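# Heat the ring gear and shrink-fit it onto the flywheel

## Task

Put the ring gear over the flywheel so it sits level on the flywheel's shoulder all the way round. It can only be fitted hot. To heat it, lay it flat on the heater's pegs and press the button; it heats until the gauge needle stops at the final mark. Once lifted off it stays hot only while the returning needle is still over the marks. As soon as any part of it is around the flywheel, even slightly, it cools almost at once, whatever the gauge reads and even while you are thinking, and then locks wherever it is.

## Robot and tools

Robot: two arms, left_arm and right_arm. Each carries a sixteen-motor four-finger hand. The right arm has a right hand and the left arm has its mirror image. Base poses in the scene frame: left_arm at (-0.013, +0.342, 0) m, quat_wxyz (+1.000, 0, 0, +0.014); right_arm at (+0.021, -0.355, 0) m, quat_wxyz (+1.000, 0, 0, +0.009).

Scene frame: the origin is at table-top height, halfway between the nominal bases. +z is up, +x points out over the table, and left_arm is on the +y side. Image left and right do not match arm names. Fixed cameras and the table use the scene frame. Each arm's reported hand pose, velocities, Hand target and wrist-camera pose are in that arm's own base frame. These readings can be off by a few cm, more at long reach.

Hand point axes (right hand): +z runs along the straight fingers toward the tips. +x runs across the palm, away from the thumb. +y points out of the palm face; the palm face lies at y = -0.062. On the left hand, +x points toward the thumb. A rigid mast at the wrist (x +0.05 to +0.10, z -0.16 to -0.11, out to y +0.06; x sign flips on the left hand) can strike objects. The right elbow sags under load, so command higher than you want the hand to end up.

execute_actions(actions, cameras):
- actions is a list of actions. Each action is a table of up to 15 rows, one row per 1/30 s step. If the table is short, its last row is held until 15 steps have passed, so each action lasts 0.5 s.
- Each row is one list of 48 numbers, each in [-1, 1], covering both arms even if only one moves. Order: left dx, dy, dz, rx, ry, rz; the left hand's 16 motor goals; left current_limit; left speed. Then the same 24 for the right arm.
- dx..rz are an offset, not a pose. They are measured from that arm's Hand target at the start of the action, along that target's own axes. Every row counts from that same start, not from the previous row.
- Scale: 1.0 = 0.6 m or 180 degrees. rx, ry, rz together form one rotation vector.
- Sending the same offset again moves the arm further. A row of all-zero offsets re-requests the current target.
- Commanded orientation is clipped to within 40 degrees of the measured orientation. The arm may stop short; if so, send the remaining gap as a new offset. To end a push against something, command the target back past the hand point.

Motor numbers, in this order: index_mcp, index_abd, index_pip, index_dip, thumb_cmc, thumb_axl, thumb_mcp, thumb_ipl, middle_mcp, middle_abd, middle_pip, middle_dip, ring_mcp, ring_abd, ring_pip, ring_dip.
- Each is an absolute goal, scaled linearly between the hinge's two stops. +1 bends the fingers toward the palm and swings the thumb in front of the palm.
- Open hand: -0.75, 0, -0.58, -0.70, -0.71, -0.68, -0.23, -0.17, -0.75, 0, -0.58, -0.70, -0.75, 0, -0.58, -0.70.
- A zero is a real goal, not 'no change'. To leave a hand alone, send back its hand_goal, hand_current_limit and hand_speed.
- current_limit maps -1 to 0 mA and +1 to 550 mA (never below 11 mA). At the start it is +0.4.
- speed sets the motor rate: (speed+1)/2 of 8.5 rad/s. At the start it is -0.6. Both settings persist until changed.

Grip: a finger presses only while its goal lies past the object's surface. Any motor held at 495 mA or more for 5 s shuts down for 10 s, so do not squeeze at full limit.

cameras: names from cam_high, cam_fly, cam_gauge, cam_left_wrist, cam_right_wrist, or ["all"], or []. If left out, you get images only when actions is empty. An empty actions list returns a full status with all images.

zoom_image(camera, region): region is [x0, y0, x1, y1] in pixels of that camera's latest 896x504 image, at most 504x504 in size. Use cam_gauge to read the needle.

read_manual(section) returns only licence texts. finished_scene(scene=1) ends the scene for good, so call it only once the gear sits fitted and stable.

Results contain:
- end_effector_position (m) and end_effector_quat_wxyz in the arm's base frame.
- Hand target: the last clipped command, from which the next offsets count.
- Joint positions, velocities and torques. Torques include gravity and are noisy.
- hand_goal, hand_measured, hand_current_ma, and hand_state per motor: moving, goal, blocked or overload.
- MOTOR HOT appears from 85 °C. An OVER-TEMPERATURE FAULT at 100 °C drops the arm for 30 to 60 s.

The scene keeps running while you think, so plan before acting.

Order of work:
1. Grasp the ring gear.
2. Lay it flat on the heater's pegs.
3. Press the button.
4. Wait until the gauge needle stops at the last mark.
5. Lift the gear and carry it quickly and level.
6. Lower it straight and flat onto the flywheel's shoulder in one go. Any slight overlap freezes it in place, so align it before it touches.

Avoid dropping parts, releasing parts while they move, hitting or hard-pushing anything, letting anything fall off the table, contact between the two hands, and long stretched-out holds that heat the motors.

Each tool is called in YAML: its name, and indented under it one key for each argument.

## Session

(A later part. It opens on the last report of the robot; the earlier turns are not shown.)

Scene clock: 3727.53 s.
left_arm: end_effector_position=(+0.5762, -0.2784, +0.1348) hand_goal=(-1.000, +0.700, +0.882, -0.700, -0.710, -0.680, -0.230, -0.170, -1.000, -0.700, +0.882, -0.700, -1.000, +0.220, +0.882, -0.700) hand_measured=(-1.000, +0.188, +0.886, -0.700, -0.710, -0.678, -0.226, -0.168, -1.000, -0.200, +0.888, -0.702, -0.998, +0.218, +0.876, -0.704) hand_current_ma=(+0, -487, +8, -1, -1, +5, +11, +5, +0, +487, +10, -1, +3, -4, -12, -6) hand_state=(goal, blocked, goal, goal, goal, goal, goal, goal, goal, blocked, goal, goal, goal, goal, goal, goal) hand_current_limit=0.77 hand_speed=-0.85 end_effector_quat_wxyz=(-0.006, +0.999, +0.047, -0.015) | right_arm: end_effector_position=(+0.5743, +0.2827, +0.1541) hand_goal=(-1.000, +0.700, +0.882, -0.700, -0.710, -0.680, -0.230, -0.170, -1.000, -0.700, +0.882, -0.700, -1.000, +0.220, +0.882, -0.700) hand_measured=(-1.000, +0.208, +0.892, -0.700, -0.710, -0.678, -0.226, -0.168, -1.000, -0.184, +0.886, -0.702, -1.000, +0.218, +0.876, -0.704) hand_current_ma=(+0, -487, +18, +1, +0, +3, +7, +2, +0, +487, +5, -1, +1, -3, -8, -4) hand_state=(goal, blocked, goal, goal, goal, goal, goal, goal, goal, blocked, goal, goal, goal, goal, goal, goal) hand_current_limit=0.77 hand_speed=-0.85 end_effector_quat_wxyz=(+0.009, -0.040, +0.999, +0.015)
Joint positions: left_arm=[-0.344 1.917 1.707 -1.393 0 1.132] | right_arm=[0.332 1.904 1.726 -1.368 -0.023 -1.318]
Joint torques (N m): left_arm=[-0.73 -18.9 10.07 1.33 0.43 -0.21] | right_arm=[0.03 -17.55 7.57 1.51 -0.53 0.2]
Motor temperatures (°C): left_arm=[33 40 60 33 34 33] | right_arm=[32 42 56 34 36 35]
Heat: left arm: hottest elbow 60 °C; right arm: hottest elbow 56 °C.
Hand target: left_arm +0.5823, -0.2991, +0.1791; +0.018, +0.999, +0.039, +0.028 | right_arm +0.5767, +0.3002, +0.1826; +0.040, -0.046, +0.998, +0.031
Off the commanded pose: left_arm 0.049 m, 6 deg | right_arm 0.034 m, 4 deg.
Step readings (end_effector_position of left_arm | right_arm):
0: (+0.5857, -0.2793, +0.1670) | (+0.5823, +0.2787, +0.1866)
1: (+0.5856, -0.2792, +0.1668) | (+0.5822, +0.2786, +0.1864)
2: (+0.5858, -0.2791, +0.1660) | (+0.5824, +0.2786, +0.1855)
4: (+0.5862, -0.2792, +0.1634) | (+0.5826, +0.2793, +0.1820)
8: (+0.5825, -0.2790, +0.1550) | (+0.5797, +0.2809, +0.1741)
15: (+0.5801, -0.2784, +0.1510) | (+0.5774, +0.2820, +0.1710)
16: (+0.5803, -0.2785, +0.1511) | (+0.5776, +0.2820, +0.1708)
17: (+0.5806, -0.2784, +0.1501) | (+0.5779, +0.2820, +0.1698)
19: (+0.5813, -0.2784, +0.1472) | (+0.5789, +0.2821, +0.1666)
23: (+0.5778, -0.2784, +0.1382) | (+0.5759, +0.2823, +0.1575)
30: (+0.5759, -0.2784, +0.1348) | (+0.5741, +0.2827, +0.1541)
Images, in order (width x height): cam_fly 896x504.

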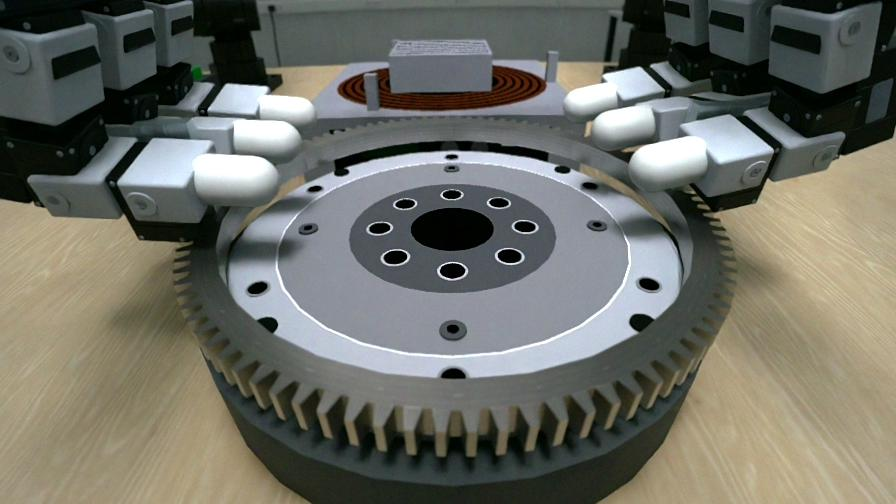

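execute_actions:
  actions:
    - [[0,0.0008,0,0,0.007,0,-1,0.7,0.882,-0.7,-0.71,-0.68,-0.23,-0.17,-1,-0.7,0.882,-0.7,-1,0.22,0.882,-0.7,0.77,-0.85,0,-0.0008,0,0,-0.004,0,-1,0.7,0.882,-0.7,-0.71,-0.68,-0.23,-0.17,-1,-0.7,0.882,-0.7,-1,0.22,0.882,-0.7,0.77,-0.85]]
  cameras: ["cam_fly"]

zoom_image:
  camera: "cam_fly"
  region: [390, 95, 510, 175]

zoom_image:
  camera: "cam_fly"
  region: [390, 340, 520, 470]

Scene clock: 3751.20 s.
left_arm: end_effector_position=(+0.5783, -0.2784, +0.1302) hand_goal=(-1.000, +0.700, +0.882, -0.700, -0.710, -0.680, -0.230, -0.170, -1.000, -0.700, +0.882, -0.700, -1.000, +0.220, +0.882, -0.700) hand_measured=(-1.000, +0.188, +0.886, -0.700, -0.710, -0.678, -0.226, -0.168, -1.000, -0.202, +0.886, -0.702, -0.998, +0.218, +0.876, -0.704) hand_current_ma=(+0, -487, +8, -1, +0, +5, +12, +5, +0, +487, +6, -2, +2, -3, -12, -6) hand_state=(goal, blocked, goal, goal, goal, goal, goal, goal, goal, blocked, goal, goal, goal, goal, goal, goal) hand_current_limit=0.77 hand_speed=-0.85 end_effector_quat_wxyz=(-0.007, +0.999, +0.048, -0.006) | right_arm: end_effector_position=(+0.5765, +0.2831, +0.1505) hand_goal=(-1.000, +0.700, +0.882, -0.700, -0.710, -0.680, -0.230, -0.170, -1.000, -0.700, +0.882, -0.700, -1.000, +0.220, +0.882, -0.700) hand_measured=(-1.000, +0.208, +0.892, -0.700, -0.710, -0.678, -0.226, -0.168, -1.000, -0.186, +0.886, -0.702, -1.000, +0.218, +0.876, -0.704) hand_current_ma=(+0, -487, +16, +1, +0, +3, +8, +2, +0, +487, +5, -1, +1, -2, -8, -4) hand_state=(goal, blocked, goal, goal, goal, goal, goal, goal, goal, blocked, goal, goal, goal, goal, goal, goal) hand_current_limit=0.77 hand_speed=-0.85 end_effector_quat_wxyz=(+0.016, -0.039, +0.999, +0.014)
Joint positions: left_arm=[-0.346 1.914 1.689 -1.362 -0.009 1.129] | right_arm=[0.333 1.903 1.714 -1.343 -0.019 -1.317]
Joint torques (N m): left_arm=[-1.32 -19.78 9.77 1.26 0.4 -0.21] | right_arm=[1.73 -18.32 7.53 1.48 -0.58 0.2]
Motor temperatures (°C): left_arm=[33 41 59 33 34 33] | right_arm=[32 44 55 34 35 35]
Heat: left arm: hottest elbow 59 °C; right arm: hottest elbow 55 °C.
Hand target: left_arm +0.5822, -0.2997, +0.1791; +0.017, +0.998, +0.039, +0.039 | right_arm +0.5768, +0.2998, +0.1823; +0.046, -0.046, +0.997, +0.031
Off the commanded pose: left_arm 0.053 m, 6 deg | right_arm 0.036 m, 4 deg.
Step readings (end_effector_position of left_arm | right_arm):
0: (+0.5762, -0.2784, +0.1348) | (+0.5744, +0.2827, +0.1541)
1: (+0.5762, -0.2784, +0.1348) | (+0.5744, +0.2828, +0.1541)
2: (+0.5763, -0.2783, +0.1342) | (+0.5745, +0.2828, +0.1539)
4: (+0.5771, -0.2781, +0.1327) | (+0.5750, +0.2828, +0.1528)
8: (+0.5790, -0.2782, +0.1323) | (+0.5775, +0.2831, +0.1528)
15: (+0.5784, -0.2782, +0.1302) | (+0.5767, +0.2829, +0.1507)
Images, in order (width x height): cam_fly 896x504.

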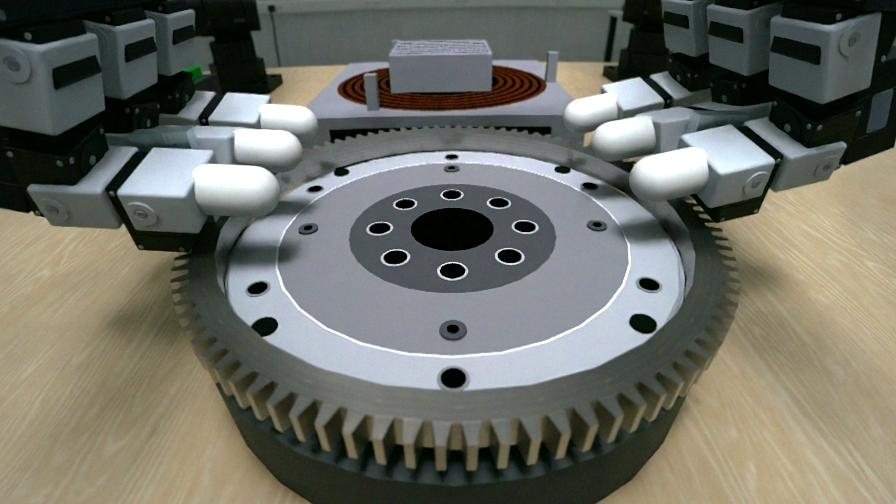

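Scaled by 4.200 from the camera's 896x504 image, which has a finer 1280x720 frame.

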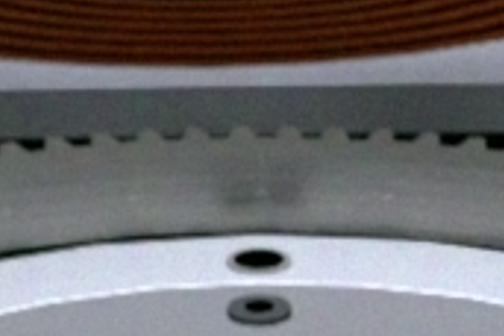

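Scaled by 3.877 from the camera's 896x504 image, which has a finer 1280x720 frame.

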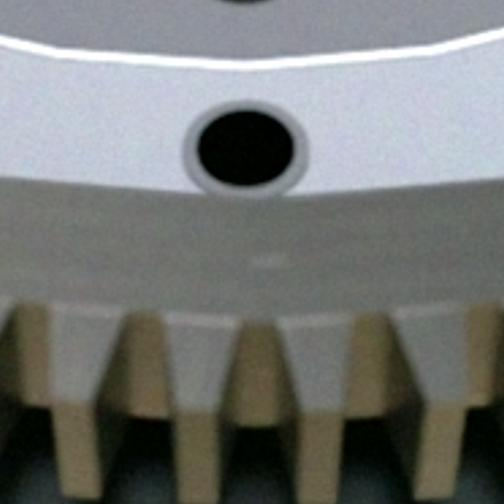

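zoom_image:
  camera: "cam_fly"
  region: [160, 180, 290, 340]

zoom_image:
  camera: "cam_fly"
  region: [620, 180, 750, 340]

Scaled by 3.150 from the camera's 896x504 image, which has a finer 1280x720 frame.

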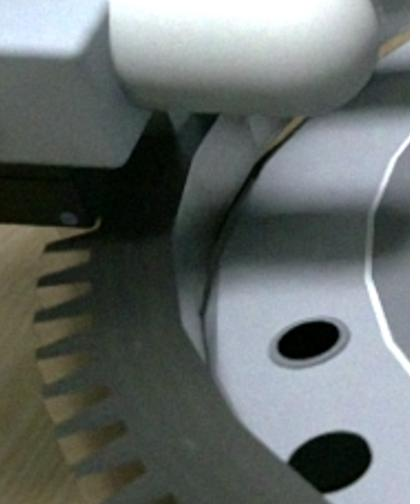

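Scaled by 3.150 from the camera's 896x504 image, which has a finer 1280x720 frame.

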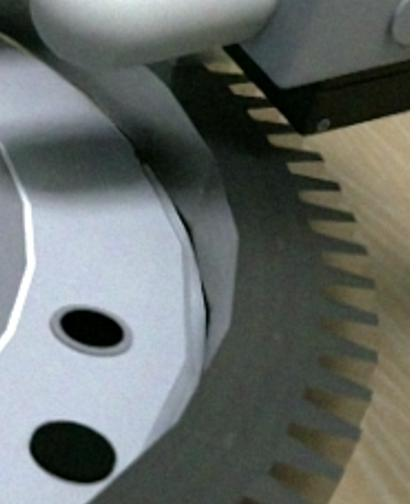

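execute_actions:
  actions:
    - [[0.04,0.0196,-0.0507,-0.0099,0.0218,0,-1,0.7,0.882,-0.7,-0.71,-0.68,-0.23,-0.17,-1,-0.7,0.882,-0.7,-1,0.22,0.882,-0.7,0.77,-0.85,-0.0441,0.0133,-0.0534,-0.0063,-0.0247,0,-1,0.7,0.882,-0.7,-0.71,-0.68,-0.23,-0.17,-1,-0.7,0.882,-0.7,-1,0.22,0.882,-0.7,0.77,-0.85]]
    - [[0,0,-0.0333,0,0,0,-1,0.7,0.882,-0.7,-0.71,-0.68,-0.23,-0.17,-1,-0.7,0.882,-0.7,-1,0.22,0.882,-0.7,0.77,-0.85,0,0,-0.0333,0,0,0,-1,0.7,0.882,-0.7,-0.71,-0.68,-0.23,-0.17,-1,-0.7,0.882,-0.7,-1,0.22,0.882,-0.7,0.77,-0.85]]
    - [[0,0,-0.0367,0,0,0,-1,0.7,0.882,-0.7,-0.71,-0.68,-0.23,-0.17,-1,-0.7,0.882,-0.7,-1,0.22,0.882,-0.7,0.77,-0.85,0,0,-0.0333,0,0,0,-1,0.7,0.882,-0.7,-0.71,-0.68,-0.23,-0.17,-1,-0.7,0.882,-0.7,-1,0.22,0.882,-0.7,0.77,-0.85]]
    - [[0,0,-0.0367,0,0,0,-1,0.7,0.882,-0.7,-0.71,-0.68,-0.23,-0.17,-1,-0.7,0.882,-0.7,-1,0.22,0.882,-0.7,0.77,-0.85,0,0,-0.0333,0,0,0,-1,0.7,0.882,-0.7,-0.71,-0.68,-0.23,-0.17,-1,-0.7,0.882,-0.7,-1,0.22,0.882,-0.7,0.77,-0.85]]
    - [[-0.0331,-0.0174,0.0470,0.0097,-0.0201,0,-1,0.7,0.882,-0.7,-0.71,-0.68,-0.23,-0.17,-1,-0.7,0.882,-0.7,-1,0.22,0.882,-0.7,0.77,-0.85,0.0354,-0.0099,0.0457,0.0049,0.0217,0,-1,0.7,0.882,-0.7,-0.71,-0.68,-0.23,-0.17,-1,-0.7,0.882,-0.7,-1,0.22,0.882,-0.7,0.77,-0.85]]
    - [[-0.04,-0.002,-0.001,0,0,0,-1,0.7,0.882,-0.7,-0.71,-0.68,-0.23,-0.17,-1,-0.7,0.882,-0.7,-1,0.22,0.882,-0.7,0.77,-0.85,0.04,0.002,-0.002,0,0,0,-1,0.7,0.882,-0.7,-0.71,-0.68,-0.23,-0.17,-1,-0.7,0.882,-0.7,-1,0.22,0.882,-0.7,0.77,-0.85]]
  cameras: ["cam_fly"]

Scene clock: 3819.53 s.
left_arm: end_effector_position=(+0.5541, -0.2798, +0.1871) hand_goal=(-1.000, +0.700, +0.882, -0.700, -0.710, -0.680, -0.230, -0.170, -1.000, -0.700, +0.882, -0.700, -1.000, +0.220, +0.882, -0.700) hand_measured=(-1.000, +0.188, +0.882, -0.700, -0.710, -0.678, -0.226, -0.168, -1.000, -0.202, +0.884, -0.702, -0.998, +0.218, +0.876, -0.704) hand_current_ma=(+0, -487, +0, -1, +0, +5, +12, +5, +0, +487, +4, -2, +2, -3, -12, -6) hand_state=(goal, blocked, goal, goal, goal, goal, goal, goal, goal, blocked, goal, goal, goal, goal, goal, goal) hand_current_limit=0.77 hand_speed=-0.85 end_effector_quat_wxyz=(-0.009, +0.999, +0.048, -0.009) | right_arm: end_effector_position=(+0.5530, +0.2813, +0.2000) hand_goal=(-1.000, +0.700, +0.882, -0.700, -0.710, -0.680, -0.230, -0.170, -1.000, -0.700, +0.882, -0.700, -1.000, +0.220, +0.882, -0.700) hand_measured=(-1.000, +0.208, +0.894, -0.700, -0.710, -0.678, -0.226, -0.168, -1.000, -0.186, +0.890, -0.702, -1.000, +0.218, +0.876, -0.704) hand_current_ma=(+0, -487, +23, +1, +0, +3, +8, +2, +0, +487, +12, -1, +1, -2, -8, -4) hand_state=(goal, blocked, goal, goal, goal, goal, goal, goal, goal, blocked, goal, goal, goal, goal, goal, goal) hand_current_limit=0.77 hand_speed=-0.85 end_effector_quat_wxyz=(+0.010, -0.041, +0.999, +0.015)
Joint positions: left_arm=[-0.363 1.833 1.723 -1.485 -0.01 1.111] | right_arm=[0.342 1.829 1.738 -1.452 -0.022 -1.31]
Joint torques (N m): left_arm=[-1.73 -19.25 10.25 1.2 0.27 -0.13] | right_arm=[0.67 -19.55 7.49 1.18 -0.49 0.22]
Motor temperatures (°C): left_arm=[33 43 59 33 34 33] | right_arm=[32 43 54 34 36 35]
Heat: left arm: hottest elbow 59 °C; right arm: hottest elbow 54 °C.
Hand target: left_arm +0.5551, -0.2984, +0.2422; +0.017, +0.998, +0.039, +0.041 | right_arm +0.5499, +0.2961, +0.2440; +0.051, -0.046, +0.997, +0.033
Off the commanded pose: left_arm 0.058 m, 7 deg | right_arm 0.046 m, 5 deg.
Step readings (end_effector_position of left_arm | right_arm):
0: (+0.5783, -0.2784, +0.1302) | (+0.5765, +0.2831, +0.1505)
1: (+0.5783, -0.2784, +0.1302) | (+0.5765, +0.2831, +0.1505)
2: (+0.5783, -0.2784, +0.1302) | (+0.5765, +0.2831, +0.1505)
4: (+0.5783, -0.2784, +0.1302) | (+0.5766, +0.2831, +0.1505)
8: (+0.5783, -0.2785, +0.1302) | (+0.5767, +0.2831, +0.1505)
15: (+0.5788, -0.2786, +0.1303) | (+0.5769, +0.2832, +0.1506)
16: (+0.5788, -0.2786, +0.1303) | (+0.5769, +0.2832, +0.1506)
17: (+0.5788, -0.2786, +0.1303) | (+0.5769, +0.2832, +0.1506)
19: (+0.5788, -0.2785, +0.1309) | (+0.5769, +0.2832, +0.1506)
23: (+0.5781, -0.2786, +0.1336) | (+0.5757, +0.2829, +0.1506)
30: (+0.5776, -0.2791, +0.1394) | (+0.5747, +0.2825, +0.1516)
31: (+0.5775, -0.2791, +0.1396) | (+0.5749, +0.2826, +0.1523)
32: (+0.5773, -0.2791, +0.1404) | (+0.5747, +0.2825, +0.1531)
34: (+0.5763, -0.2789, +0.1429) | (+0.5740, +0.2825, +0.1558)
38: (+0.5756, -0.2795, +0.1523) | (+0.5727, +0.2821, +0.1648)
45: (+0.5774, -0.2795, +0.1661) | (+0.5746, +0.2823, +0.1783)
46: (+0.5777, -0.2794, +0.1668) | (+0.5749, +0.2823, +0.1790)
47: (+0.5775, -0.2794, +0.1677) | (+0.5747, +0.2823, +0.1800)
49: (+0.5763, -0.2792, +0.1704) | (+0.5735, +0.2820, +0.1819)
53: (+0.5761, -0.2794, +0.1770) | (+0.5728, +0.2820, +0.1885)
60: (+0.5771, -0.2794, +0.1841) | (+0.5736, +0.2822, +0.1955)
61: (+0.5771, -0.2794, +0.1844) | (+0.5737, +0.2822, +0.1956)
62: (+0.5769, -0.2793, +0.1844) | (+0.5735, +0.2821, +0.1956)
64: (+0.5762, -0.2791, +0.1842) | (+0.5728, +0.2820, +0.1955)
68: (+0.5752, -0.2790, +0.1841) | (+0.5716, +0.2820, +0.1954)
75: (+0.5748, -0.2792, +0.1841) | (+0.5714, +0.2819, +0.1954)
76: (+0.5748, -0.2792, +0.1841) | (+0.5714, +0.2819, +0.1954)
77: (+0.5745, -0.2793, +0.1836) | (+0.5713, +0.2819, +0.1956)
79: (+0.5711, -0.2790, +0.1823) | (+0.5693, +0.2819, +0.1953)
83: (+0.5586, -0.2796, +0.1804) | (+0.5573, +0.2819, +0.1935)
90: (+0.5542, -0.2798, +0.1857) | (+0.5532, +0.2814, +0.1982)
Images, in order (width x height): cam_fly 896x504.

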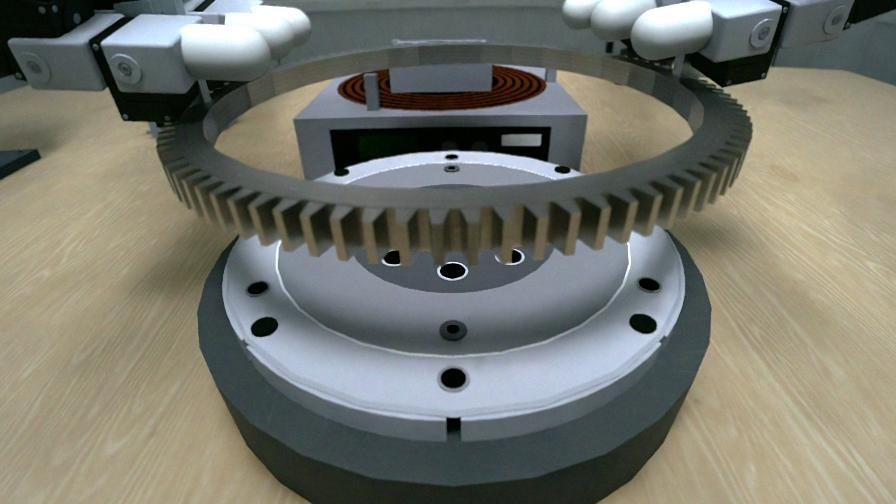

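execute_actions:
  actions:
    - [[-0.0795,-0.0044,-0.01,0,0.003,0,-1,0.7,0.882,-0.7,-0.71,-0.68,-0.23,-0.17,-1,-0.7,0.882,-0.7,-1,0.22,0.882,-0.7,0.77,-0.85,0.0795,0.0038,-0.011,0,-0.003,0,-1,0.7,0.882,-0.7,-0.71,-0.68,-0.23,-0.17,-1,-0.7,0.882,-0.7,-1,0.22,0.882,-0.7,0.77,-0.85]]
    - [[-0.0795,-0.0044,-0.01,0,0,0,-1,0.7,0.882,-0.7,-0.71,-0.68,-0.23,-0.17,-1,-0.7,0.882,-0.7,-1,0.22,0.882,-0.7,0.77,-0.85,0.0795,0.0038,-0.011,0,0,0,-1,0.7,0.882,-0.7,-0.71,-0.68,-0.23,-0.17,-1,-0.7,0.882,-0.7,-1,0.22,0.882,-0.7,0.77,-0.85]]
    - [[-0.0795,-0.0044,-0.002,0,0,0,-1,0.7,0.882,-0.7,-0.71,-0.68,-0.23,-0.17,-1,-0.7,0.882,-0.7,-1,0.22,0.882,-0.7,0.77,-0.85,0.0795,0.0038,-0.003,0,0,0,-1,0.7,0.882,-0.7,-0.71,-0.68,-0.23,-0.17,-1,-0.7,0.882,-0.7,-1,0.22,0.882,-0.7,0.77,-0.85]]
    - [[-0.0795,-0.0044,-0.002,0,0,0,-1,0.7,0.882,-0.7,-0.71,-0.68,-0.23,-0.17,-1,-0.7,0.882,-0.7,-1,0.22,0.882,-0.7,0.77,-0.85,0.0795,0.0038,-0.003,0,0,0,-1,0.7,0.882,-0.7,-0.71,-0.68,-0.23,-0.17,-1,-0.7,0.882,-0.7,-1,0.22,0.882,-0.7,0.77,-0.85]]
    - [[-0.0795,-0.0044,-0.002,0,0,0,-1,0.7,0.882,-0.7,-0.71,-0.68,-0.23,-0.17,-1,-0.7,0.882,-0.7,-1,0.22,0.882,-0.7,0.77,-0.85,0.0795,0.0038,-0.003,0,0,0,-1,0.7,0.882,-0.7,-0.71,-0.68,-0.23,-0.17,-1,-0.7,0.882,-0.7,-1,0.22,0.882,-0.7,0.77,-0.85]]
  cameras: ["cam_fly"]

Scene clock: 3831.03 s.
left_arm: end_effector_position=(+0.3121, -0.2879, +0.2011) hand_goal=(-1.000, +0.700, +0.882, -0.700, -0.710, -0.680, -0.230, -0.170, -1.000, -0.700, +0.882, -0.700, -1.000, +0.220, +0.882, -0.700) hand_measured=(-1.000, +0.188, +0.882, -0.700, -0.710, -0.678, -0.226, -0.168, -1.000, -0.202, +0.884, -0.702, -0.998, +0.218, +0.876, -0.704) hand_current_ma=(+0, -487, +1, -1, +0, +5, +12, +5, +0, +487, +5, -2, +2, -3, -12, -6) hand_state=(goal, blocked, goal, goal, goal, goal, goal, goal, goal, blocked, goal, goal, goal, goal, goal, goal) hand_current_limit=0.77 hand_speed=-0.85 end_effector_quat_wxyz=(-0.015, +0.999, +0.047, +0.013) | right_arm: end_effector_position=(+0.3109, +0.2740, +0.2117) hand_goal=(-1.000, +0.700, +0.882, -0.700, -0.710, -0.680, -0.230, -0.170, -1.000, -0.700, +0.882, -0.700, -1.000, +0.220, +0.882, -0.700) hand_measured=(-1.000, +0.208, +0.896, -0.700, -0.710, -0.678, -0.226, -0.168, -1.000, -0.186, +0.890, -0.702, -1.000, +0.218, +0.876, -0.704) hand_current_ma=(+0, -487, +25, +1, +0, +3, +8, +2, +0, +487, +11, -1, +1, -2, -8, -4) hand_state=(goal, blocked, goal, goal, goal, goal, goal, goal, goal, blocked, goal, goal, goal, goal, goal, goal) hand_current_limit=0.77 hand_speed=-0.85 end_effector_quat_wxyz=(+0.029, -0.041, +0.999, +0.011)
Joint positions: left_arm=[-0.649 1.261 1.099 -1.407 -0.04 0.829] | right_arm=[0.572 1.222 1.08 -1.367 0.01 -1.081]
Joint torques (N m): left_arm=[-2.14 -9.7 11.06 1.16 0.14 -0.12] | right_arm=[0.21 -9.17 7.98 1.31 -0.51 0.2]
Motor temperatures (°C): left_arm=[33 44 59 33 34 33] | right_arm=[32 44 54 34 35 35]
Heat: left arm: hottest elbow 59 °C; right arm: hottest elbow 54 °C.
Hand target: left_arm +0.3158, -0.3040, +0.2359; +0.017, +0.998, +0.039, +0.046 | right_arm +0.3107, +0.2853, +0.2364; +0.055, -0.046, +0.997, +0.033
Off the commanded pose: left_arm 0.039 m, 5 deg | right_arm 0.027 m, 4 deg.
Step readings (end_effector_position of left_arm | right_arm):
0: (+0.5541, -0.2797, +0.1871) | (+0.5530, +0.2813, +0.2000)
1: (+0.5537, -0.2798, +0.1865) | (+0.5524, +0.2813, +0.1995)
2: (+0.5524, -0.2794, +0.1857) | (+0.5506, +0.2809, +0.1984)
4: (+0.5426, -0.2792, +0.1825) | (+0.5403, +0.2804, +0.1950)
8: (+0.5128, -0.2814, +0.1803) | (+0.5112, +0.2807, +0.1932)
15: (+0.5036, -0.2816, +0.1953) | (+0.5026, +0.2795, +0.2075)
16: (+0.5033, -0.2817, +0.1964) | (+0.5021, +0.2795, +0.2087)
17: (+0.5023, -0.2816, +0.1966) | (+0.5008, +0.2793, +0.2088)
19: (+0.4934, -0.2809, +0.1948) | (+0.4911, +0.2787, +0.2068)
23: (+0.4655, -0.2832, +0.1924) | (+0.4637, +0.2789, +0.2041)
30: (+0.4569, -0.2833, +0.2006) | (+0.4561, +0.2780, +0.2122)
31: (+0.4568, -0.2833, +0.2010) | (+0.4558, +0.2778, +0.2125)
32: (+0.4557, -0.2832, +0.2005) | (+0.4543, +0.2777, +0.2119)
34: (+0.4462, -0.2826, +0.1979) | (+0.4441, +0.2771, +0.2090)
38: (+0.4168, -0.2850, +0.1940) | (+0.4152, +0.2773, +0.2053)
45: (+0.4079, -0.2851, +0.2010) | (+0.4072, +0.2766, +0.2122)
46: (+0.4079, -0.2849, +0.2013) | (+0.4069, +0.2765, +0.2124)
47: (+0.4069, -0.2847, +0.2009) | (+0.4055, +0.2764, +0.2119)
49: (+0.3979, -0.2844, +0.1982) | (+0.3956, +0.2759, +0.2091)
53: (+0.3686, -0.2865, +0.1950) | (+0.3670, +0.2759, +0.2059)
60: (+0.3597, -0.2866, +0.2016) | (+0.3588, +0.2752, +0.2121)
61: (+0.3597, -0.2865, +0.2016) | (+0.3585, +0.2753, +0.2121)
62: (+0.3587, -0.2863, +0.2009) | (+0.3573, +0.2752, +0.2115)
64: (+0.3499, -0.2862, +0.1983) | (+0.3474, +0.2748, +0.2086)
68: (+0.3204, -0.2881, +0.1953) | (+0.3189, +0.2745, +0.2061)
75: (+0.3117, -0.2881, +0.2011) | (+0.3106, +0.2738, +0.2117)
Images, in order (width x height): cam_fly 896x504.

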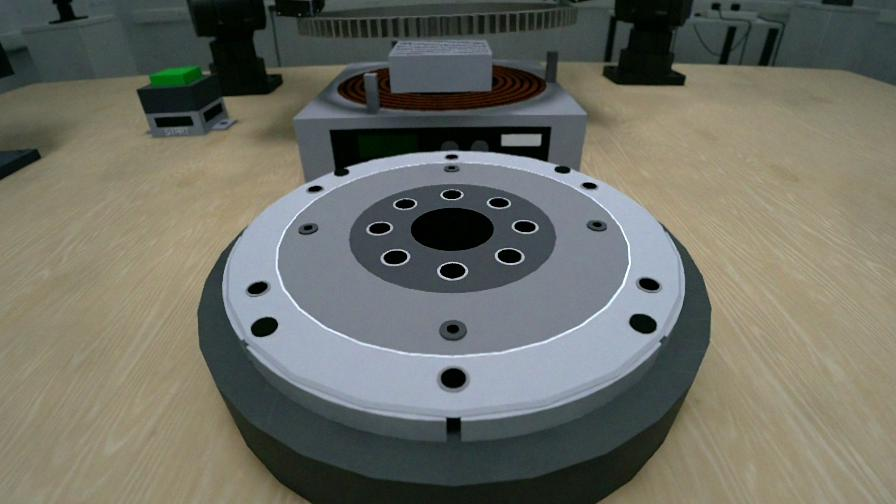

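execute_actions:
  actions:
    - [[-0.04,-0.0065,0.005,0,-0.005,0,-1,0.7,0.882,-0.7,-0.71,-0.68,-0.23,-0.17,-1,-0.7,0.882,-0.7,-1,0.22,0.882,-0.7,0.77,-0.85,0.04,0.0036,0.0,0,0.005,0,-1,0.7,0.882,-0.7,-0.71,-0.68,-0.23,-0.17,-1,-0.7,0.882,-0.7,-1,0.22,0.882,-0.7,0.77,-0.85]]
    - [[-0.0133,-0.0007,0.02,0.003,-0.005,0,-1,0.7,0.882,-0.7,-0.71,-0.68,-0.23,-0.17,-1,-0.7,0.882,-0.7,-1,0.22,0.882,-0.7,0.77,-0.85,0.0167,0.0006,0.0167,0,0.005,0,-1,0.7,0.882,-0.7,-0.71,-0.68,-0.23,-0.17,-1,-0.7,0.882,-0.7,-1,0.22,0.882,-0.7,0.77,-0.85]]
  cameras: ["cam_fly"]

Scene clock: 3842.67 s.
left_arm: end_effector_position=(+0.2799, -0.2876, +0.1871) hand_goal=(-1.000, +0.700, +0.882, -0.700, -0.710, -0.680, -0.230, -0.170, -1.000, -0.700, +0.882, -0.700, -1.000, +0.220, +0.882, -0.700) hand_measured=(-1.000, +0.188, +0.884, -0.700, -0.710, -0.678, -0.226, -0.168, -1.000, -0.202, +0.888, -0.702, -0.998, +0.218, +0.876, -0.704) hand_current_ma=(+0, -487, +4, -1, +0, +5, +12, +5, +0, +487, +12, -2, +2, -3, -12, -6) hand_state=(goal, blocked, goal, goal, goal, goal, goal, goal, goal, blocked, goal, goal, goal, goal, goal, goal) hand_current_limit=0.77 hand_speed=-0.85 end_effector_quat_wxyz=(-0.021, +0.999, +0.045, -0.002) | right_arm: end_effector_position=(+0.2780, +0.2751, +0.1996) hand_goal=(-1.000, +0.700, +0.882, -0.700, -0.710, -0.680, -0.230, -0.170, -1.000, -0.700, +0.882, -0.700, -1.000, +0.220, +0.882, -0.700) hand_measured=(-1.000, +0.208, +0.896, -0.700, -0.710, -0.678, -0.226, -0.168, -1.000, -0.186, +0.890, -0.702, -1.000, +0.218, +0.876, -0.704) hand_current_ma=(+0, -487, +25, +1, +0, +3, +8, +2, +0, +487, +11, -1, +1, -2, -8, -4) hand_state=(goal, blocked, goal, goal, goal, goal, goal, goal, goal, blocked, goal, goal, goal, goal, goal, goal) hand_current_limit=0.77 hand_speed=-0.85 end_effector_quat_wxyz=(+0.014, -0.041, +0.999, +0.008)
Joint positions: left_arm=[-0.701 1.22 1.031 -1.413 -0.028 0.779] | right_arm=[0.626 1.174 1.014 -1.379 0.003 -1.027]
Joint torques (N m): left_arm=[-1.26 -9.82 10.74 1.28 0.21 -0.2] | right_arm=[0.26 -8.59 7.69 1.24 -0.5 0.15]
Motor temperatures (°C): left_arm=[33 42 60 33 34 33] | right_arm=[32 44 54 34 35 35]
Heat: left arm: hottest elbow 60 °C; right arm: hottest elbow 54 °C.
Hand target: left_arm +0.2849, -0.3027, +0.2183; +0.013, +0.999, +0.039, +0.030 | right_arm +0.2778, +0.2857, +0.2229; +0.040, -0.046, +0.998, +0.033
Off the commanded pose: left_arm 0.035 m, 5 deg | right_arm 0.026 m, 4 deg.
Step readings (end_effector_position of left_arm | right_arm):
0: (+0.3121, -0.2879, +0.2011) | (+0.3108, +0.2741, +0.2117)
1: (+0.3121, -0.2880, +0.2011) | (+0.3108, +0.2741, +0.2117)
2: (+0.3117, -0.2879, +0.2009) | (+0.3105, +0.2740, +0.2114)
4: (+0.3076, -0.2876, +0.1993) | (+0.3068, +0.2745, +0.2108)
8: (+0.2948, -0.2874, +0.1967) | (+0.2936, +0.2752, +0.2085)
15: (+0.2907, -0.2872, +0.1979) | (+0.2896, +0.2750, +0.2096)
16: (+0.2906, -0.2873, +0.1979) | (+0.2897, +0.2750, +0.2096)
17: (+0.2904, -0.2872, +0.1976) | (+0.2893, +0.2750, +0.2093)
19: (+0.2887, -0.2872, +0.1958) | (+0.2871, +0.2749, +0.2075)
23: (+0.2820, -0.2878, +0.1896) | (+0.2801, +0.2749, +0.2013)
30: (+0.2798, -0.2877, +0.1871) | (+0.2780, +0.2751, +0.1993)
Images, in order (width x height): cam_fly 896x504.

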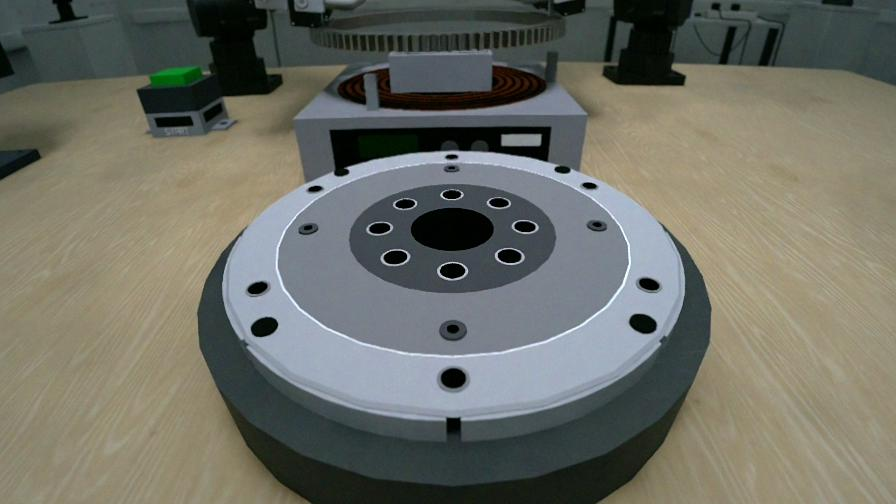

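execute_actions:
  actions:
    - [[-0.002,-0.0017,0.016,-0.004,0,0,-1,0.7,0.882,-0.7,-0.71,-0.68,-0.23,-0.17,-1,-0.7,0.882,-0.7,-1,0.22,0.882,-0.7,0.77,-0.85,0.004,0.0017,0.016,-0.002,0,0,-1,0.7,0.882,-0.7,-0.71,-0.68,-0.23,-0.17,-1,-0.7,0.882,-0.7,-1,0.22,0.882,-0.7,0.77,-0.85]]
  cameras: ["cam_fly"]

Scene clock: 3881.53 s.
left_arm: end_effector_position=(+0.2767, -0.2870, +0.1772) hand_goal=(-1.000, +0.700, +0.882, -0.700, -0.710, -0.680, -0.230, -0.170, -1.000, -0.700, +0.882, -0.700, -1.000, +0.220, +0.882, -0.700) hand_measured=(-1.000, +0.188, +0.884, -0.700, -0.710, -0.678, -0.226, -0.168, -1.000, -0.202, +0.888, -0.702, -0.998, +0.218, +0.876, -0.704) hand_current_ma=(+0, -487, +4, -1, +0, +5, +12, +5, +0, +487, +13, -2, +2, -3, -12, -6) hand_state=(goal, blocked, goal, goal, goal, goal, goal, goal, goal, blocked, goal, goal, goal, goal, goal, goal) hand_current_limit=0.77 hand_speed=-0.85 end_effector_quat_wxyz=(-0.017, +0.999, +0.045, -0.005) | right_arm: end_effector_position=(+0.2740, +0.2754, +0.1907) hand_goal=(-1.000, +0.700, +0.882, -0.700, -0.710, -0.680, -0.230, -0.170, -1.000, -0.700, +0.882, -0.700, -1.000, +0.220, +0.882, -0.700) hand_measured=(-1.000, +0.208, +0.894, -0.700, -0.710, -0.678, -0.226, -0.168, -1.000, -0.186, +0.888, -0.702, -1.000, +0.218, +0.876, -0.704) hand_current_ma=(+0, -487, +22, +1, +0, +3, +8, +2, +0, +487, +8, -1, +1, -2, -8, -4) hand_state=(goal, blocked, goal, goal, goal, goal, goal, goal, goal, blocked, goal, goal, goal, goal, goal, goal) hand_current_limit=0.77 hand_speed=-0.85 end_effector_quat_wxyz=(+0.011, -0.041, +0.999, +0.009)
Joint positions: left_arm=[-0.701 1.218 1.002 -1.385 -0.019 0.779] | right_arm=[0.632 1.172 0.989 -1.359 -0.002 -1.02]
Joint torques (N m): left_arm=[-0.85 -9.11 10.66 1.92 0.17 -0.08] | right_arm=[0.26 -8.82 7.54 1.7 -0.54 0.12]
Motor temperatures (°C): left_arm=[33 40 62 33 34 33] | right_arm=[32 42 54 34 35 35]
Heat: left arm: hottest elbow 62 °C; right arm: hottest elbow 54 °C.
Hand target: left_arm +0.2842, -0.3020, +0.2084; +0.019, +0.999, +0.039, +0.030 | right_arm +0.2760, +0.2871, +0.2132; +0.040, -0.046, +0.997, +0.036
Off the commanded pose: left_arm 0.036 m, 6 deg | right_arm 0.026 m, 5 deg.
Step readings (end_effector_position of left_arm | right_arm):
0: (+0.2799, -0.2876, +0.1871) | (+0.2780, +0.2751, +0.1996)
1: (+0.2799, -0.2876, +0.1871) | (+0.2780, +0.2751, +0.1996)
2: (+0.2799, -0.2877, +0.1867) | (+0.2778, +0.2749, +0.1992)
4: (+0.2796, -0.2877, +0.1848) | (+0.2774, +0.2747, +0.1975)
8: (+0.2774, -0.2874, +0.1791) | (+0.2749, +0.2748, +0.1923)
15: (+0.2767, -0.2870, +0.1772) | (+0.2739, +0.2754, +0.1907)
Images, in order (width x height): cam_fly 896x504.

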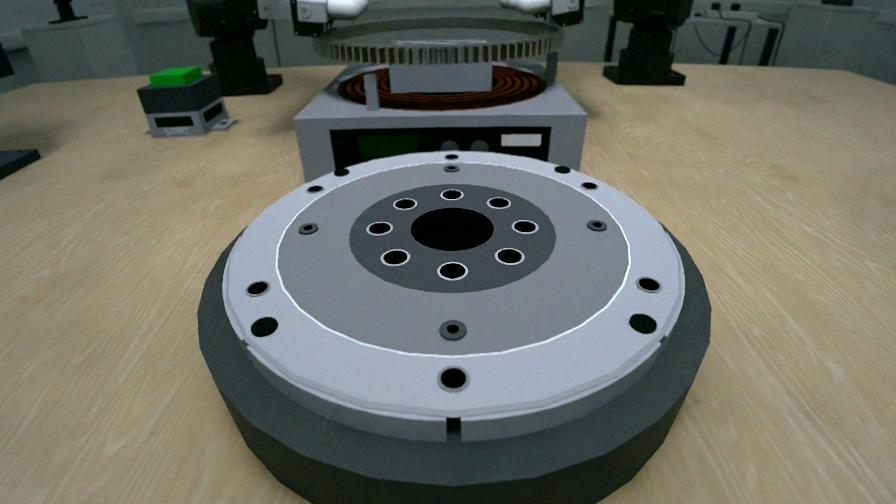

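execute_actions:
  actions:
    - [[0.005,-0.001,0.011,-0.004,0,0,-1,0.7,0.882,-0.7,-0.71,-0.68,-0.23,-0.17,-1,-0.7,0.882,-0.7,-1,0.22,0.882,-0.7,0.77,-0.85,-0.005,0.001,0.011,-0.002,0,0,-1,0.7,0.882,-0.7,-0.71,-0.68,-0.23,-0.17,-1,-0.7,0.882,-0.7,-1,0.22,0.882,-0.7,0.77,-0.85]]
  cameras: ["cam_fly"]

zoom_image:
  camera: "cam_fly"
  region: [280, 20, 620, 190]

Scene clock: 3887.07 s.
left_arm: end_effector_position=(+0.2763, -0.2871, +0.1710) hand_goal=(-1.000, +0.700, +0.882, -0.700, -0.710, -0.680, -0.230, -0.170, -1.000, -0.700, +0.882, -0.700, -1.000, +0.220, +0.882, -0.700) hand_measured=(-1.000, +0.188, +0.884, -0.700, -0.710, -0.678, -0.226, -0.168, -1.000, -0.202, +0.888, -0.702, -0.998, +0.218, +0.876, -0.704) hand_current_ma=(+0, -487, +4, -1, +0, +5, +12, +5, +0, +487, +13, -2, +2, -3, -12, -6) hand_state=(goal, blocked, goal, goal, goal, goal, goal, goal, goal, blocked, goal, goal, goal, goal, goal, goal) hand_current_limit=0.77 hand_speed=-0.85 end_effector_quat_wxyz=(-0.014, +0.999, +0.045, -0.003) | right_arm: end_effector_position=(+0.2742, +0.2754, +0.1863) hand_goal=(-1.000, +0.700, +0.882, -0.700, -0.710, -0.680, -0.230, -0.170, -1.000, -0.700, +0.882, -0.700, -1.000, +0.220, +0.882, -0.700) hand_measured=(-1.000, +0.208, +0.888, -0.700, -0.710, -0.678, -0.226, -0.168, -1.000, -0.186, +0.882, -0.702, -1.000, +0.218, +0.876, -0.704) hand_current_ma=(+0, -487, +10, +1, +0, +3, +8, +2, +0, +487, +1, -1, +1, -2, -8, -4) hand_state=(goal, blocked, goal, goal, goal, goal, goal, goal, goal, blocked, goal, goal, goal, goal, goal, goal) hand_current_limit=0.77 hand_speed=-0.85 end_effector_quat_wxyz=(+0.013, -0.041, +0.999, +0.010)
Joint positions: left_arm=[-0.701 1.216 0.983 -1.361 -0.017 0.779] | right_arm=[0.632 1.172 0.976 -1.342 -0.001 -1.02]
Joint torques (N m): left_arm=[0.26 -8.41 10.89 1.85 0.33 0.06] | right_arm=[-0.62 -7.47 7.84 1.85 -0.74 0.09]
Motor temperatures (°C): left_arm=[33 40 62 33 34 33] | right_arm=[32 42 54 34 35 35]
Heat: left arm: hottest elbow 62 °C; right arm: hottest elbow 54 °C.
Hand target: left_arm +0.2876, -0.3015, +0.2022; +0.026, +0.998, +0.039, +0.031 | right_arm +0.2794, +0.2884, +0.2070; +0.039, -0.046, +0.997, +0.039
Off the commanded pose: left_arm 0.036 m, 6 deg | right_arm 0.025 m, 5 deg.
Step readings (end_effector_position of left_arm | right_arm):
0: (+0.2767, -0.2870, +0.1772) | (+0.2740, +0.2754, +0.1907)
1: (+0.2767, -0.2871, +0.1772) | (+0.2740, +0.2754, +0.1907)
2: (+0.2767, -0.2871, +0.1769) | (+0.2741, +0.2754, +0.1906)
4: (+0.2766, -0.2870, +0.1752) | (+0.2742, +0.2755, +0.1894)
8: (+0.2761, -0.2870, +0.1717) | (+0.2741, +0.2754, +0.1868)
15: (+0.2763, -0.2870, +0.1709) | (+0.2742, +0.2754, +0.1863)
Images, in order (width x height): cam_fly 896x504.

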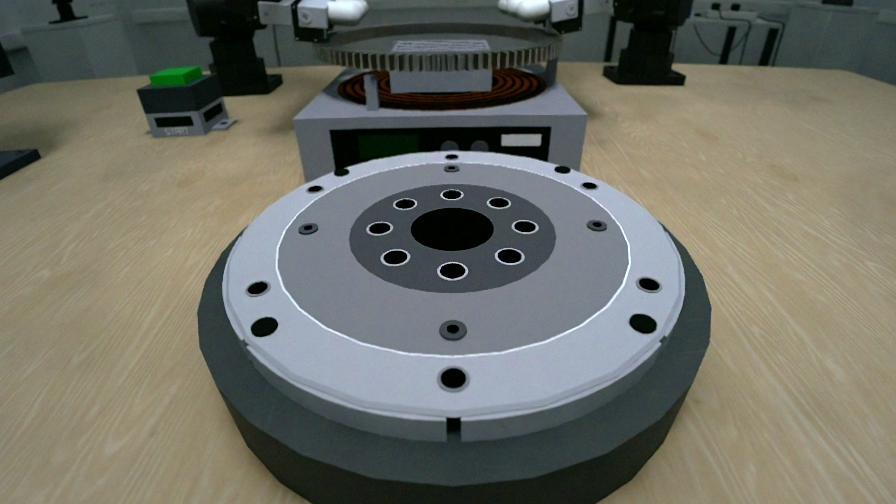

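Scaled by 1.482 from the camera's 896x504 image, which has a finer 1280x720 frame.

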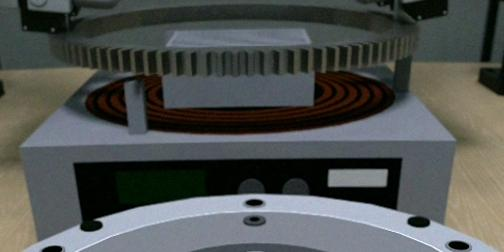

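execute_actions:
  actions:
    - [[0.007,-0.002,0.011,-0.004,0,0,-1,0.7,0.882,-0.7,-0.71,-0.68,-0.23,-0.17,-1,-0.7,0.882,-0.7,-1,0.22,0.882,-0.7,0.77,-0.85,-0.007,0.001,0.012,-0.003,0,0,-1,0.7,0.882,-0.7,-0.71,-0.68,-0.23,-0.17,-1,-0.7,0.882,-0.7,-1,0.22,0.882,-0.7,0.77,-0.85]]
  cameras: ["cam_fly"]

zoom_image:
  camera: "cam_fly"
  region: [280, 20, 620, 190]

Scene clock: 3892.60 s.
left_arm: end_effector_position=(+0.2793, -0.2849, +0.1669) hand_goal=(-1.000, +0.700, +0.882, -0.700, -0.710, -0.680, -0.230, -0.170, -1.000, -0.700, +0.882, -0.700, -1.000, +0.220, +0.882, -0.700) hand_measured=(-1.000, +0.188, +0.884, -0.700, -0.710, -0.678, -0.226, -0.168, -1.000, -0.202, +0.888, -0.702, -0.998, +0.218, +0.876, -0.704) hand_current_ma=(+0, -487, +5, -1, +0, +5, +12, +5, +0, +487, +11, -2, +2, -3, -12, -6) hand_state=(goal, blocked, goal, goal, goal, goal, goal, goal, goal, blocked, goal, goal, goal, goal, goal, goal) hand_current_limit=0.77 hand_speed=-0.85 end_effector_quat_wxyz=(-0.008, +0.999, +0.046, -0.003) | right_arm: end_effector_position=(+0.2771, +0.2766, +0.1840) hand_goal=(-1.000, +0.700, +0.882, -0.700, -0.710, -0.680, -0.230, -0.170, -1.000, -0.700, +0.882, -0.700, -1.000, +0.220, +0.882, -0.700) hand_measured=(-1.000, +0.208, +0.888, -0.700, -0.710, -0.678, -0.226, -0.168, -1.000, -0.186, +0.882, -0.702, -1.000, +0.218, +0.876, -0.704) hand_current_ma=(+0, -487, +7, +1, +0, +3, +8, +2, +0, +487, +0, -1, +1, -2, -8, -4) hand_state=(goal, blocked, goal, goal, goal, goal, goal, goal, goal, blocked, goal, goal, goal, goal, goal, goal) hand_current_limit=0.77 hand_speed=-0.85 end_effector_quat_wxyz=(+0.018, -0.038, +0.999, +0.016)
Joint positions: left_arm=[-0.686 1.216 0.97 -1.339 -0.009 0.794] | right_arm=[0.627 1.172 0.966 -1.317 -0.007 -1.02]
Joint torques (N m): left_arm=[0.85 -9.35 10.47 2.4 0.48 0.09] | right_arm=[-0.44 -7.3 7.88 2.25 -0.84 -0.05]
Motor temperatures (°C): left_arm=[33 39 62 33 34 33] | right_arm=[32 41 55 34 36 35]
Heat: left arm: hottest elbow 62 °C; right arm: hottest elbow 55 °C.
Hand target: left_arm +0.2921, -0.3002, +0.1956; +0.032, +0.998, +0.039, +0.031 | right_arm +0.2841, +0.2900, +0.2003; +0.039, -0.046, +0.997, +0.044
Off the commanded pose: left_arm 0.035 m, 6 deg | right_arm 0.022 m, 4 deg.
Step readings (end_effector_position of left_arm | right_arm):
0: (+0.2762, -0.2870, +0.1708) | (+0.2742, +0.2754, +0.1863)
1: (+0.2763, -0.2871, +0.1708) | (+0.2742, +0.2755, +0.1863)
2: (+0.2765, -0.2869, +0.1704) | (+0.2744, +0.2756, +0.1861)
4: (+0.2778, -0.2863, +0.1691) | (+0.2753, +0.2759, +0.1853)
8: (+0.2796, -0.2849, +0.1669) | (+0.2767, +0.2767, +0.1843)
15: (+0.2794, -0.2849, +0.1669) | (+0.2770, +0.2765, +0.1839)
Images, in order (width x height): cam_fly 896x504.

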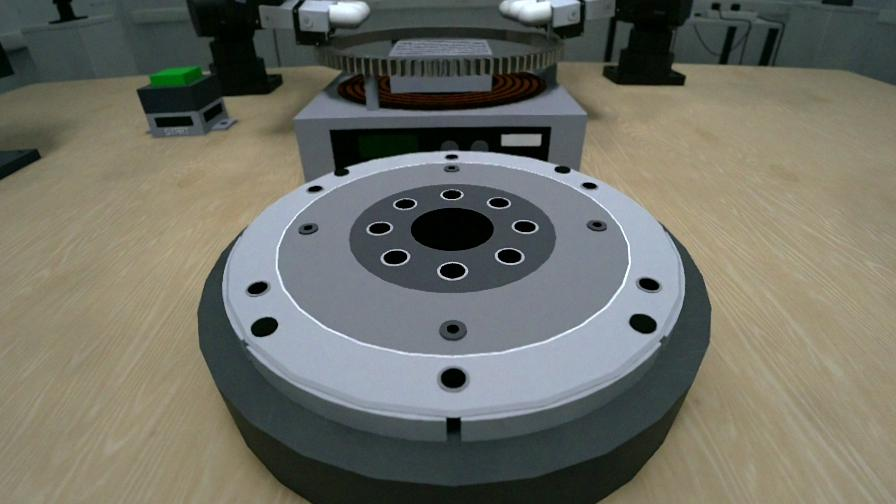

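Scaled by 1.482 from the camera's 896x504 image, which has a finer 1280x720 frame.

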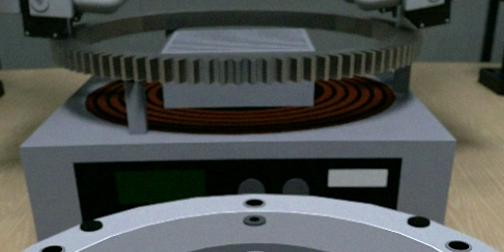

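execute_actions:
  actions:
    - [[-0.001,0.0,0.010,-0.002,0,0,-1,0.7,0.882,-0.7,-0.71,-0.68,-0.23,-0.17,-1,-0.7,0.882,-0.7,-1,0.22,0.882,-0.7,0.77,-0.85,0.002,-0.002,0.016,0.0,0,0,-1,0.7,0.882,-0.7,-0.71,-0.68,-0.23,-0.17,-1,-0.7,0.882,-0.7,-1,0.22,0.882,-0.7,0.77,-0.85]]
  cameras: ["cam_fly"]

zoom_image:
  camera: "cam_fly"
  region: [280, 20, 620, 190]

Scene clock: 3899.57 s.
left_arm: end_effector_position=(+0.2790, -0.2849, +0.1677) hand_goal=(-1.000, +0.700, +0.882, -0.700, -0.710, -0.680, -0.230, -0.170, -1.000, -0.700, +0.882, -0.700, -1.000, +0.220, +0.882, -0.700) hand_measured=(-1.000, +0.188, +0.884, -0.700, -0.710, -0.678, -0.226, -0.168, -1.000, -0.202, +0.888, -0.702, -0.998, +0.218, +0.876, -0.704) hand_current_ma=(+0, -487, +5, -1, +0, +5, +12, +5, +0, +487, +11, -2, +2, -3, -12, -6) hand_state=(goal, blocked, goal, goal, goal, goal, goal, goal, goal, blocked, goal, goal, goal, goal, goal, goal) hand_current_limit=0.77 hand_speed=-0.85 end_effector_quat_wxyz=(-0.002, +0.999, +0.046, +0.001) | right_arm: end_effector_position=(+0.2773, +0.2761, +0.1806) hand_goal=(-1.000, +0.700, +0.882, -0.700, -0.710, -0.680, -0.230, -0.170, -1.000, -0.700, +0.882, -0.700, -1.000, +0.220, +0.882, -0.700) hand_measured=(-1.000, +0.208, +0.892, -0.700, -0.710, -0.678, -0.226, -0.168, -1.000, -0.186, +0.888, -0.702, -1.000, +0.218, +0.876, -0.704) hand_current_ma=(+0, -487, +15, +1, +0, +3, +8, +2, +0, +487, +9, -1, +1, -2, -8, -4) hand_state=(goal, blocked, goal, goal, goal, goal, goal, goal, goal, blocked, goal, goal, goal, goal, goal, goal) hand_current_limit=0.77 hand_speed=-0.85 end_effector_quat_wxyz=(+0.019, -0.038, +0.999, +0.017)
Joint positions: left_arm=[-0.684 1.207 0.961 -1.327 -0.005 0.795] | right_arm=[0.626 1.172 0.957 -1.306 -0.008 -1.02]
Joint torques (N m): left_arm=[0.38 -8.35 9.78 2.67 0.46 0.08] | right_arm=[-1.32 -6.59 6.87 2.76 -0.79 -0.03]
Motor temperatures (°C): left_arm=[33 39 62 33 34 33] | right_arm=[32 41 55 35 36 35]
Heat: left arm: hottest elbow 62 °C; right arm: hottest elbow 55 °C.
Hand target: left_arm +0.2918, -0.3007, +0.1897; +0.035, +0.998, +0.039, +0.031 | right_arm +0.2837, +0.2896, +0.1905; +0.039, -0.047, +0.997, +0.044
Off the commanded pose: left_arm 0.030 m, 6 deg | right_arm 0.018 m, 4 deg.
Step readings (end_effector_position of left_arm | right_arm):
0: (+0.2793, -0.2849, +0.1669) | (+0.2771, +0.2766, +0.1840)
1: (+0.2794, -0.2849, +0.1670) | (+0.2771, +0.2766, +0.1840)
2: (+0.2793, -0.2849, +0.1668) | (+0.2771, +0.2766, +0.1834)
4: (+0.2792, -0.2851, +0.1672) | (+0.2773, +0.2762, +0.1813)
8: (+0.2792, -0.2848, +0.1676) | (+0.2773, +0.2761, +0.1806)
15: (+0.2790, -0.2849, +0.1677) | (+0.2773, +0.2761, +0.1806)
Images, in order (width x height): cam_fly 896x504.

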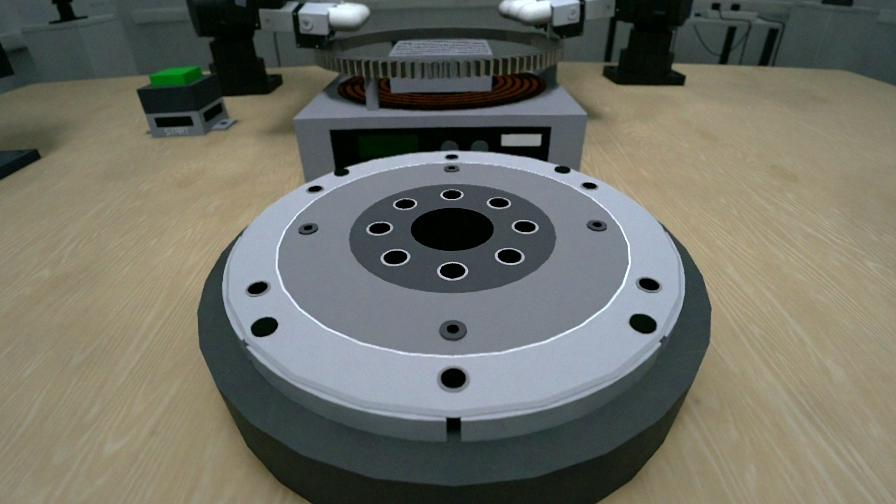

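Scaled by 1.482 from the camera's 896x504 image, which has a finer 1280x720 frame.

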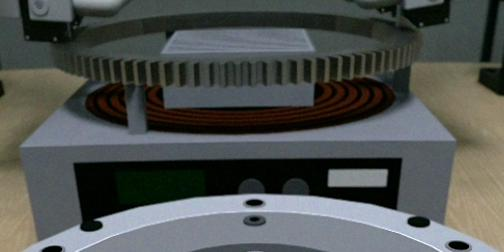

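execute_actions:
  actions:
    - [[-0.003,0.001,0.006,-0.001,-0.006,0,-1,0.7,0.882,-0.7,-0.71,-0.68,-0.23,-0.17,-1,-0.7,0.882,-0.7,-1,0.22,0.882,-0.7,0.77,-0.85,0.004,-0.003,0.006,0.0,0.006,0,-1,0.7,0.882,-0.7,-0.71,-0.68,-0.23,-0.17,-1,-0.7,0.882,-0.7,-1,0.22,0.882,-0.7,0.77,-0.85]]
  cameras: ["cam_fly","cam_gauge","cam_high"]

zoom_image:
  camera: "cam_fly"
  region: [280, 20, 620, 190]

zoom_image:
  camera: "cam_high"
  region: [330, 120, 540, 290]

Scene clock: 3911.10 s.
left_arm: end_effector_position=(+0.2795, -0.2845, +0.1681) hand_goal=(-1.000, +0.700, +0.882, -0.700, -0.710, -0.680, -0.230, -0.170, -1.000, -0.700, +0.882, -0.700, -1.000, +0.220, +0.882, -0.700) hand_measured=(-1.000, +0.188, +0.886, -0.700, -0.710, -0.678, -0.226, -0.168, -1.000, -0.202, +0.888, -0.702, -0.998, +0.218, +0.876, -0.704) hand_current_ma=(+0, -487, +6, -1, +0, +5, +12, +5, +0, +487, +11, -2, +2, -3, -12, -6) hand_state=(goal, blocked, goal, goal, goal, goal, goal, goal, goal, blocked, goal, goal, goal, goal, goal, goal) hand_current_limit=0.77 hand_speed=-0.85 end_effector_quat_wxyz=(+0.001, +0.999, +0.048, -0.002) | right_arm: end_effector_position=(+0.2775, +0.2757, +0.1809) hand_goal=(-1.000, +0.700, +0.882, -0.700, -0.710, -0.680, -0.230, -0.170, -1.000, -0.700, +0.882, -0.700, -1.000, +0.220, +0.882, -0.700) hand_measured=(-1.000, +0.208, +0.892, -0.700, -0.710, -0.678, -0.226, -0.168, -1.000, -0.186, +0.888, -0.702, -1.000, +0.218, +0.876, -0.704) hand_current_ma=(+0, -487, +17, +1, +0, +3, +8, +2, +0, +487, +9, -1, +1, -2, -8, -4) hand_state=(goal, blocked, goal, goal, goal, goal, goal, goal, goal, blocked, goal, goal, goal, goal, goal, goal) hand_current_limit=0.77 hand_speed=-0.85 end_effector_quat_wxyz=(+0.016, -0.037, +0.999, +0.020)
Joint positions: left_arm=[-0.678 1.207 0.961 -1.327 0.005 0.797] | right_arm=[0.62 1.172 0.956 -1.306 -0.016 -1.024]
Joint torques (N m): left_arm=[-0.32 -6.77 9.68 2.69 0.76 0] | right_arm=[-0.38 -5.77 6.78 2.62 -0.96 -0.04]
Motor temperatures (°C): left_arm=[33 39 60 33 34 33] | right_arm=[32 40 54 35 36 35]
Heat: left arm: hottest elbow 60 °C; right arm: hottest elbow 54 °C.
Hand target: left_arm +0.2904, -0.3017, +0.1860; +0.037, +0.998, +0.038, +0.022 | right_arm +0.2818, +0.2880, +0.1866; +0.030, -0.047, +0.998, +0.043
Off the commanded pose: left_arm 0.027 m, 5 deg | right_arm 0.014 m, 3 deg.
Step readings (end_effector_position of left_arm | right_arm):
0: (+0.2790, -0.2849, +0.1677) | (+0.2773, +0.2761, +0.1806)
1: (+0.2791, -0.2848, +0.1677) | (+0.2773, +0.2761, +0.1806)
2: (+0.2791, -0.2848, +0.1677) | (+0.2773, +0.2761, +0.1807)
4: (+0.2793, -0.2847, +0.1679) | (+0.2774, +0.2759, +0.1807)
8: (+0.2795, -0.2846, +0.1681) | (+0.2776, +0.2757, +0.1809)
15: (+0.2795, -0.2845, +0.1681) | (+0.2775, +0.2757, +0.1809)
Images, in order (width x height): cam_high 896x504, cam_fly 896x504, cam_gauge 896x504.

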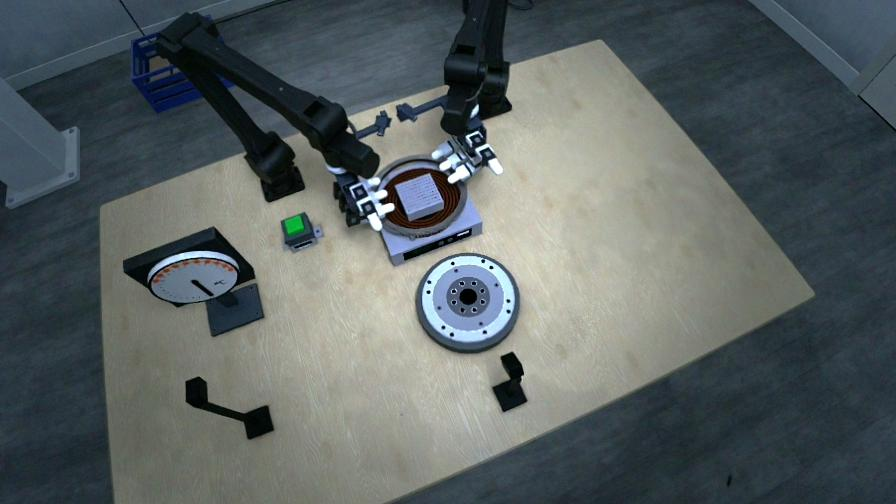

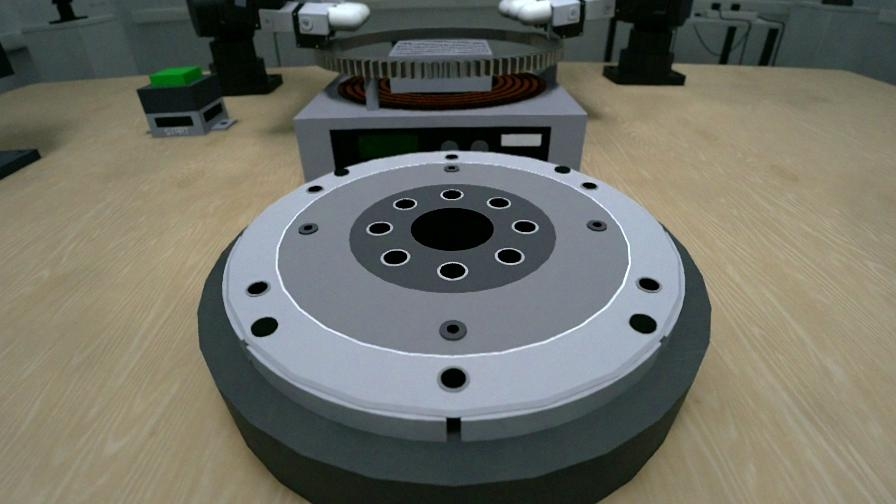

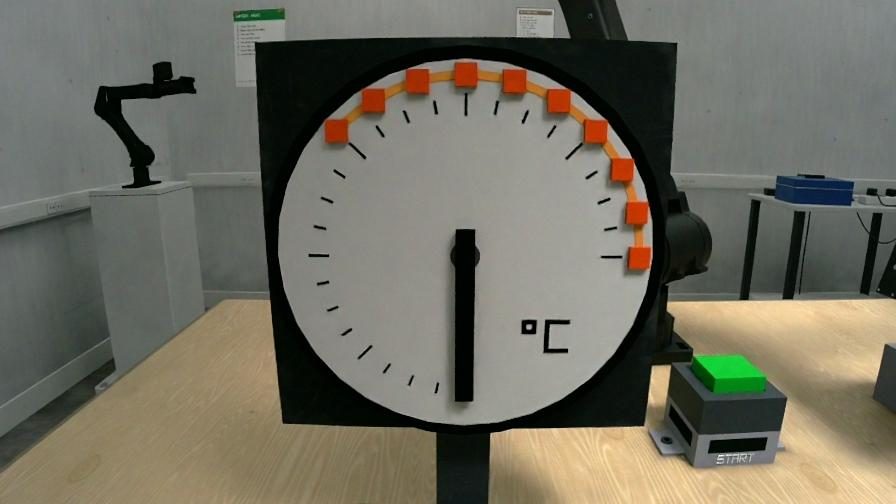

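Scaled by 1.482 from the camera's 896x504 image, which has a finer 1280x720 frame.

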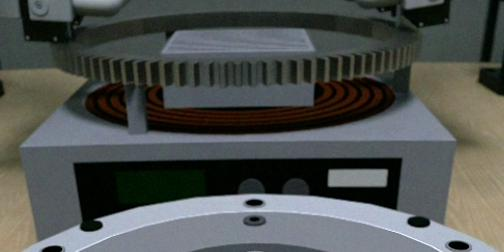

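Scaled by 2.400 from the camera's 896x504 image, which has a finer 1280x720 frame.

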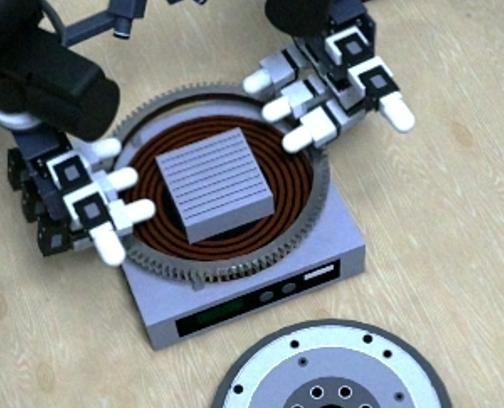

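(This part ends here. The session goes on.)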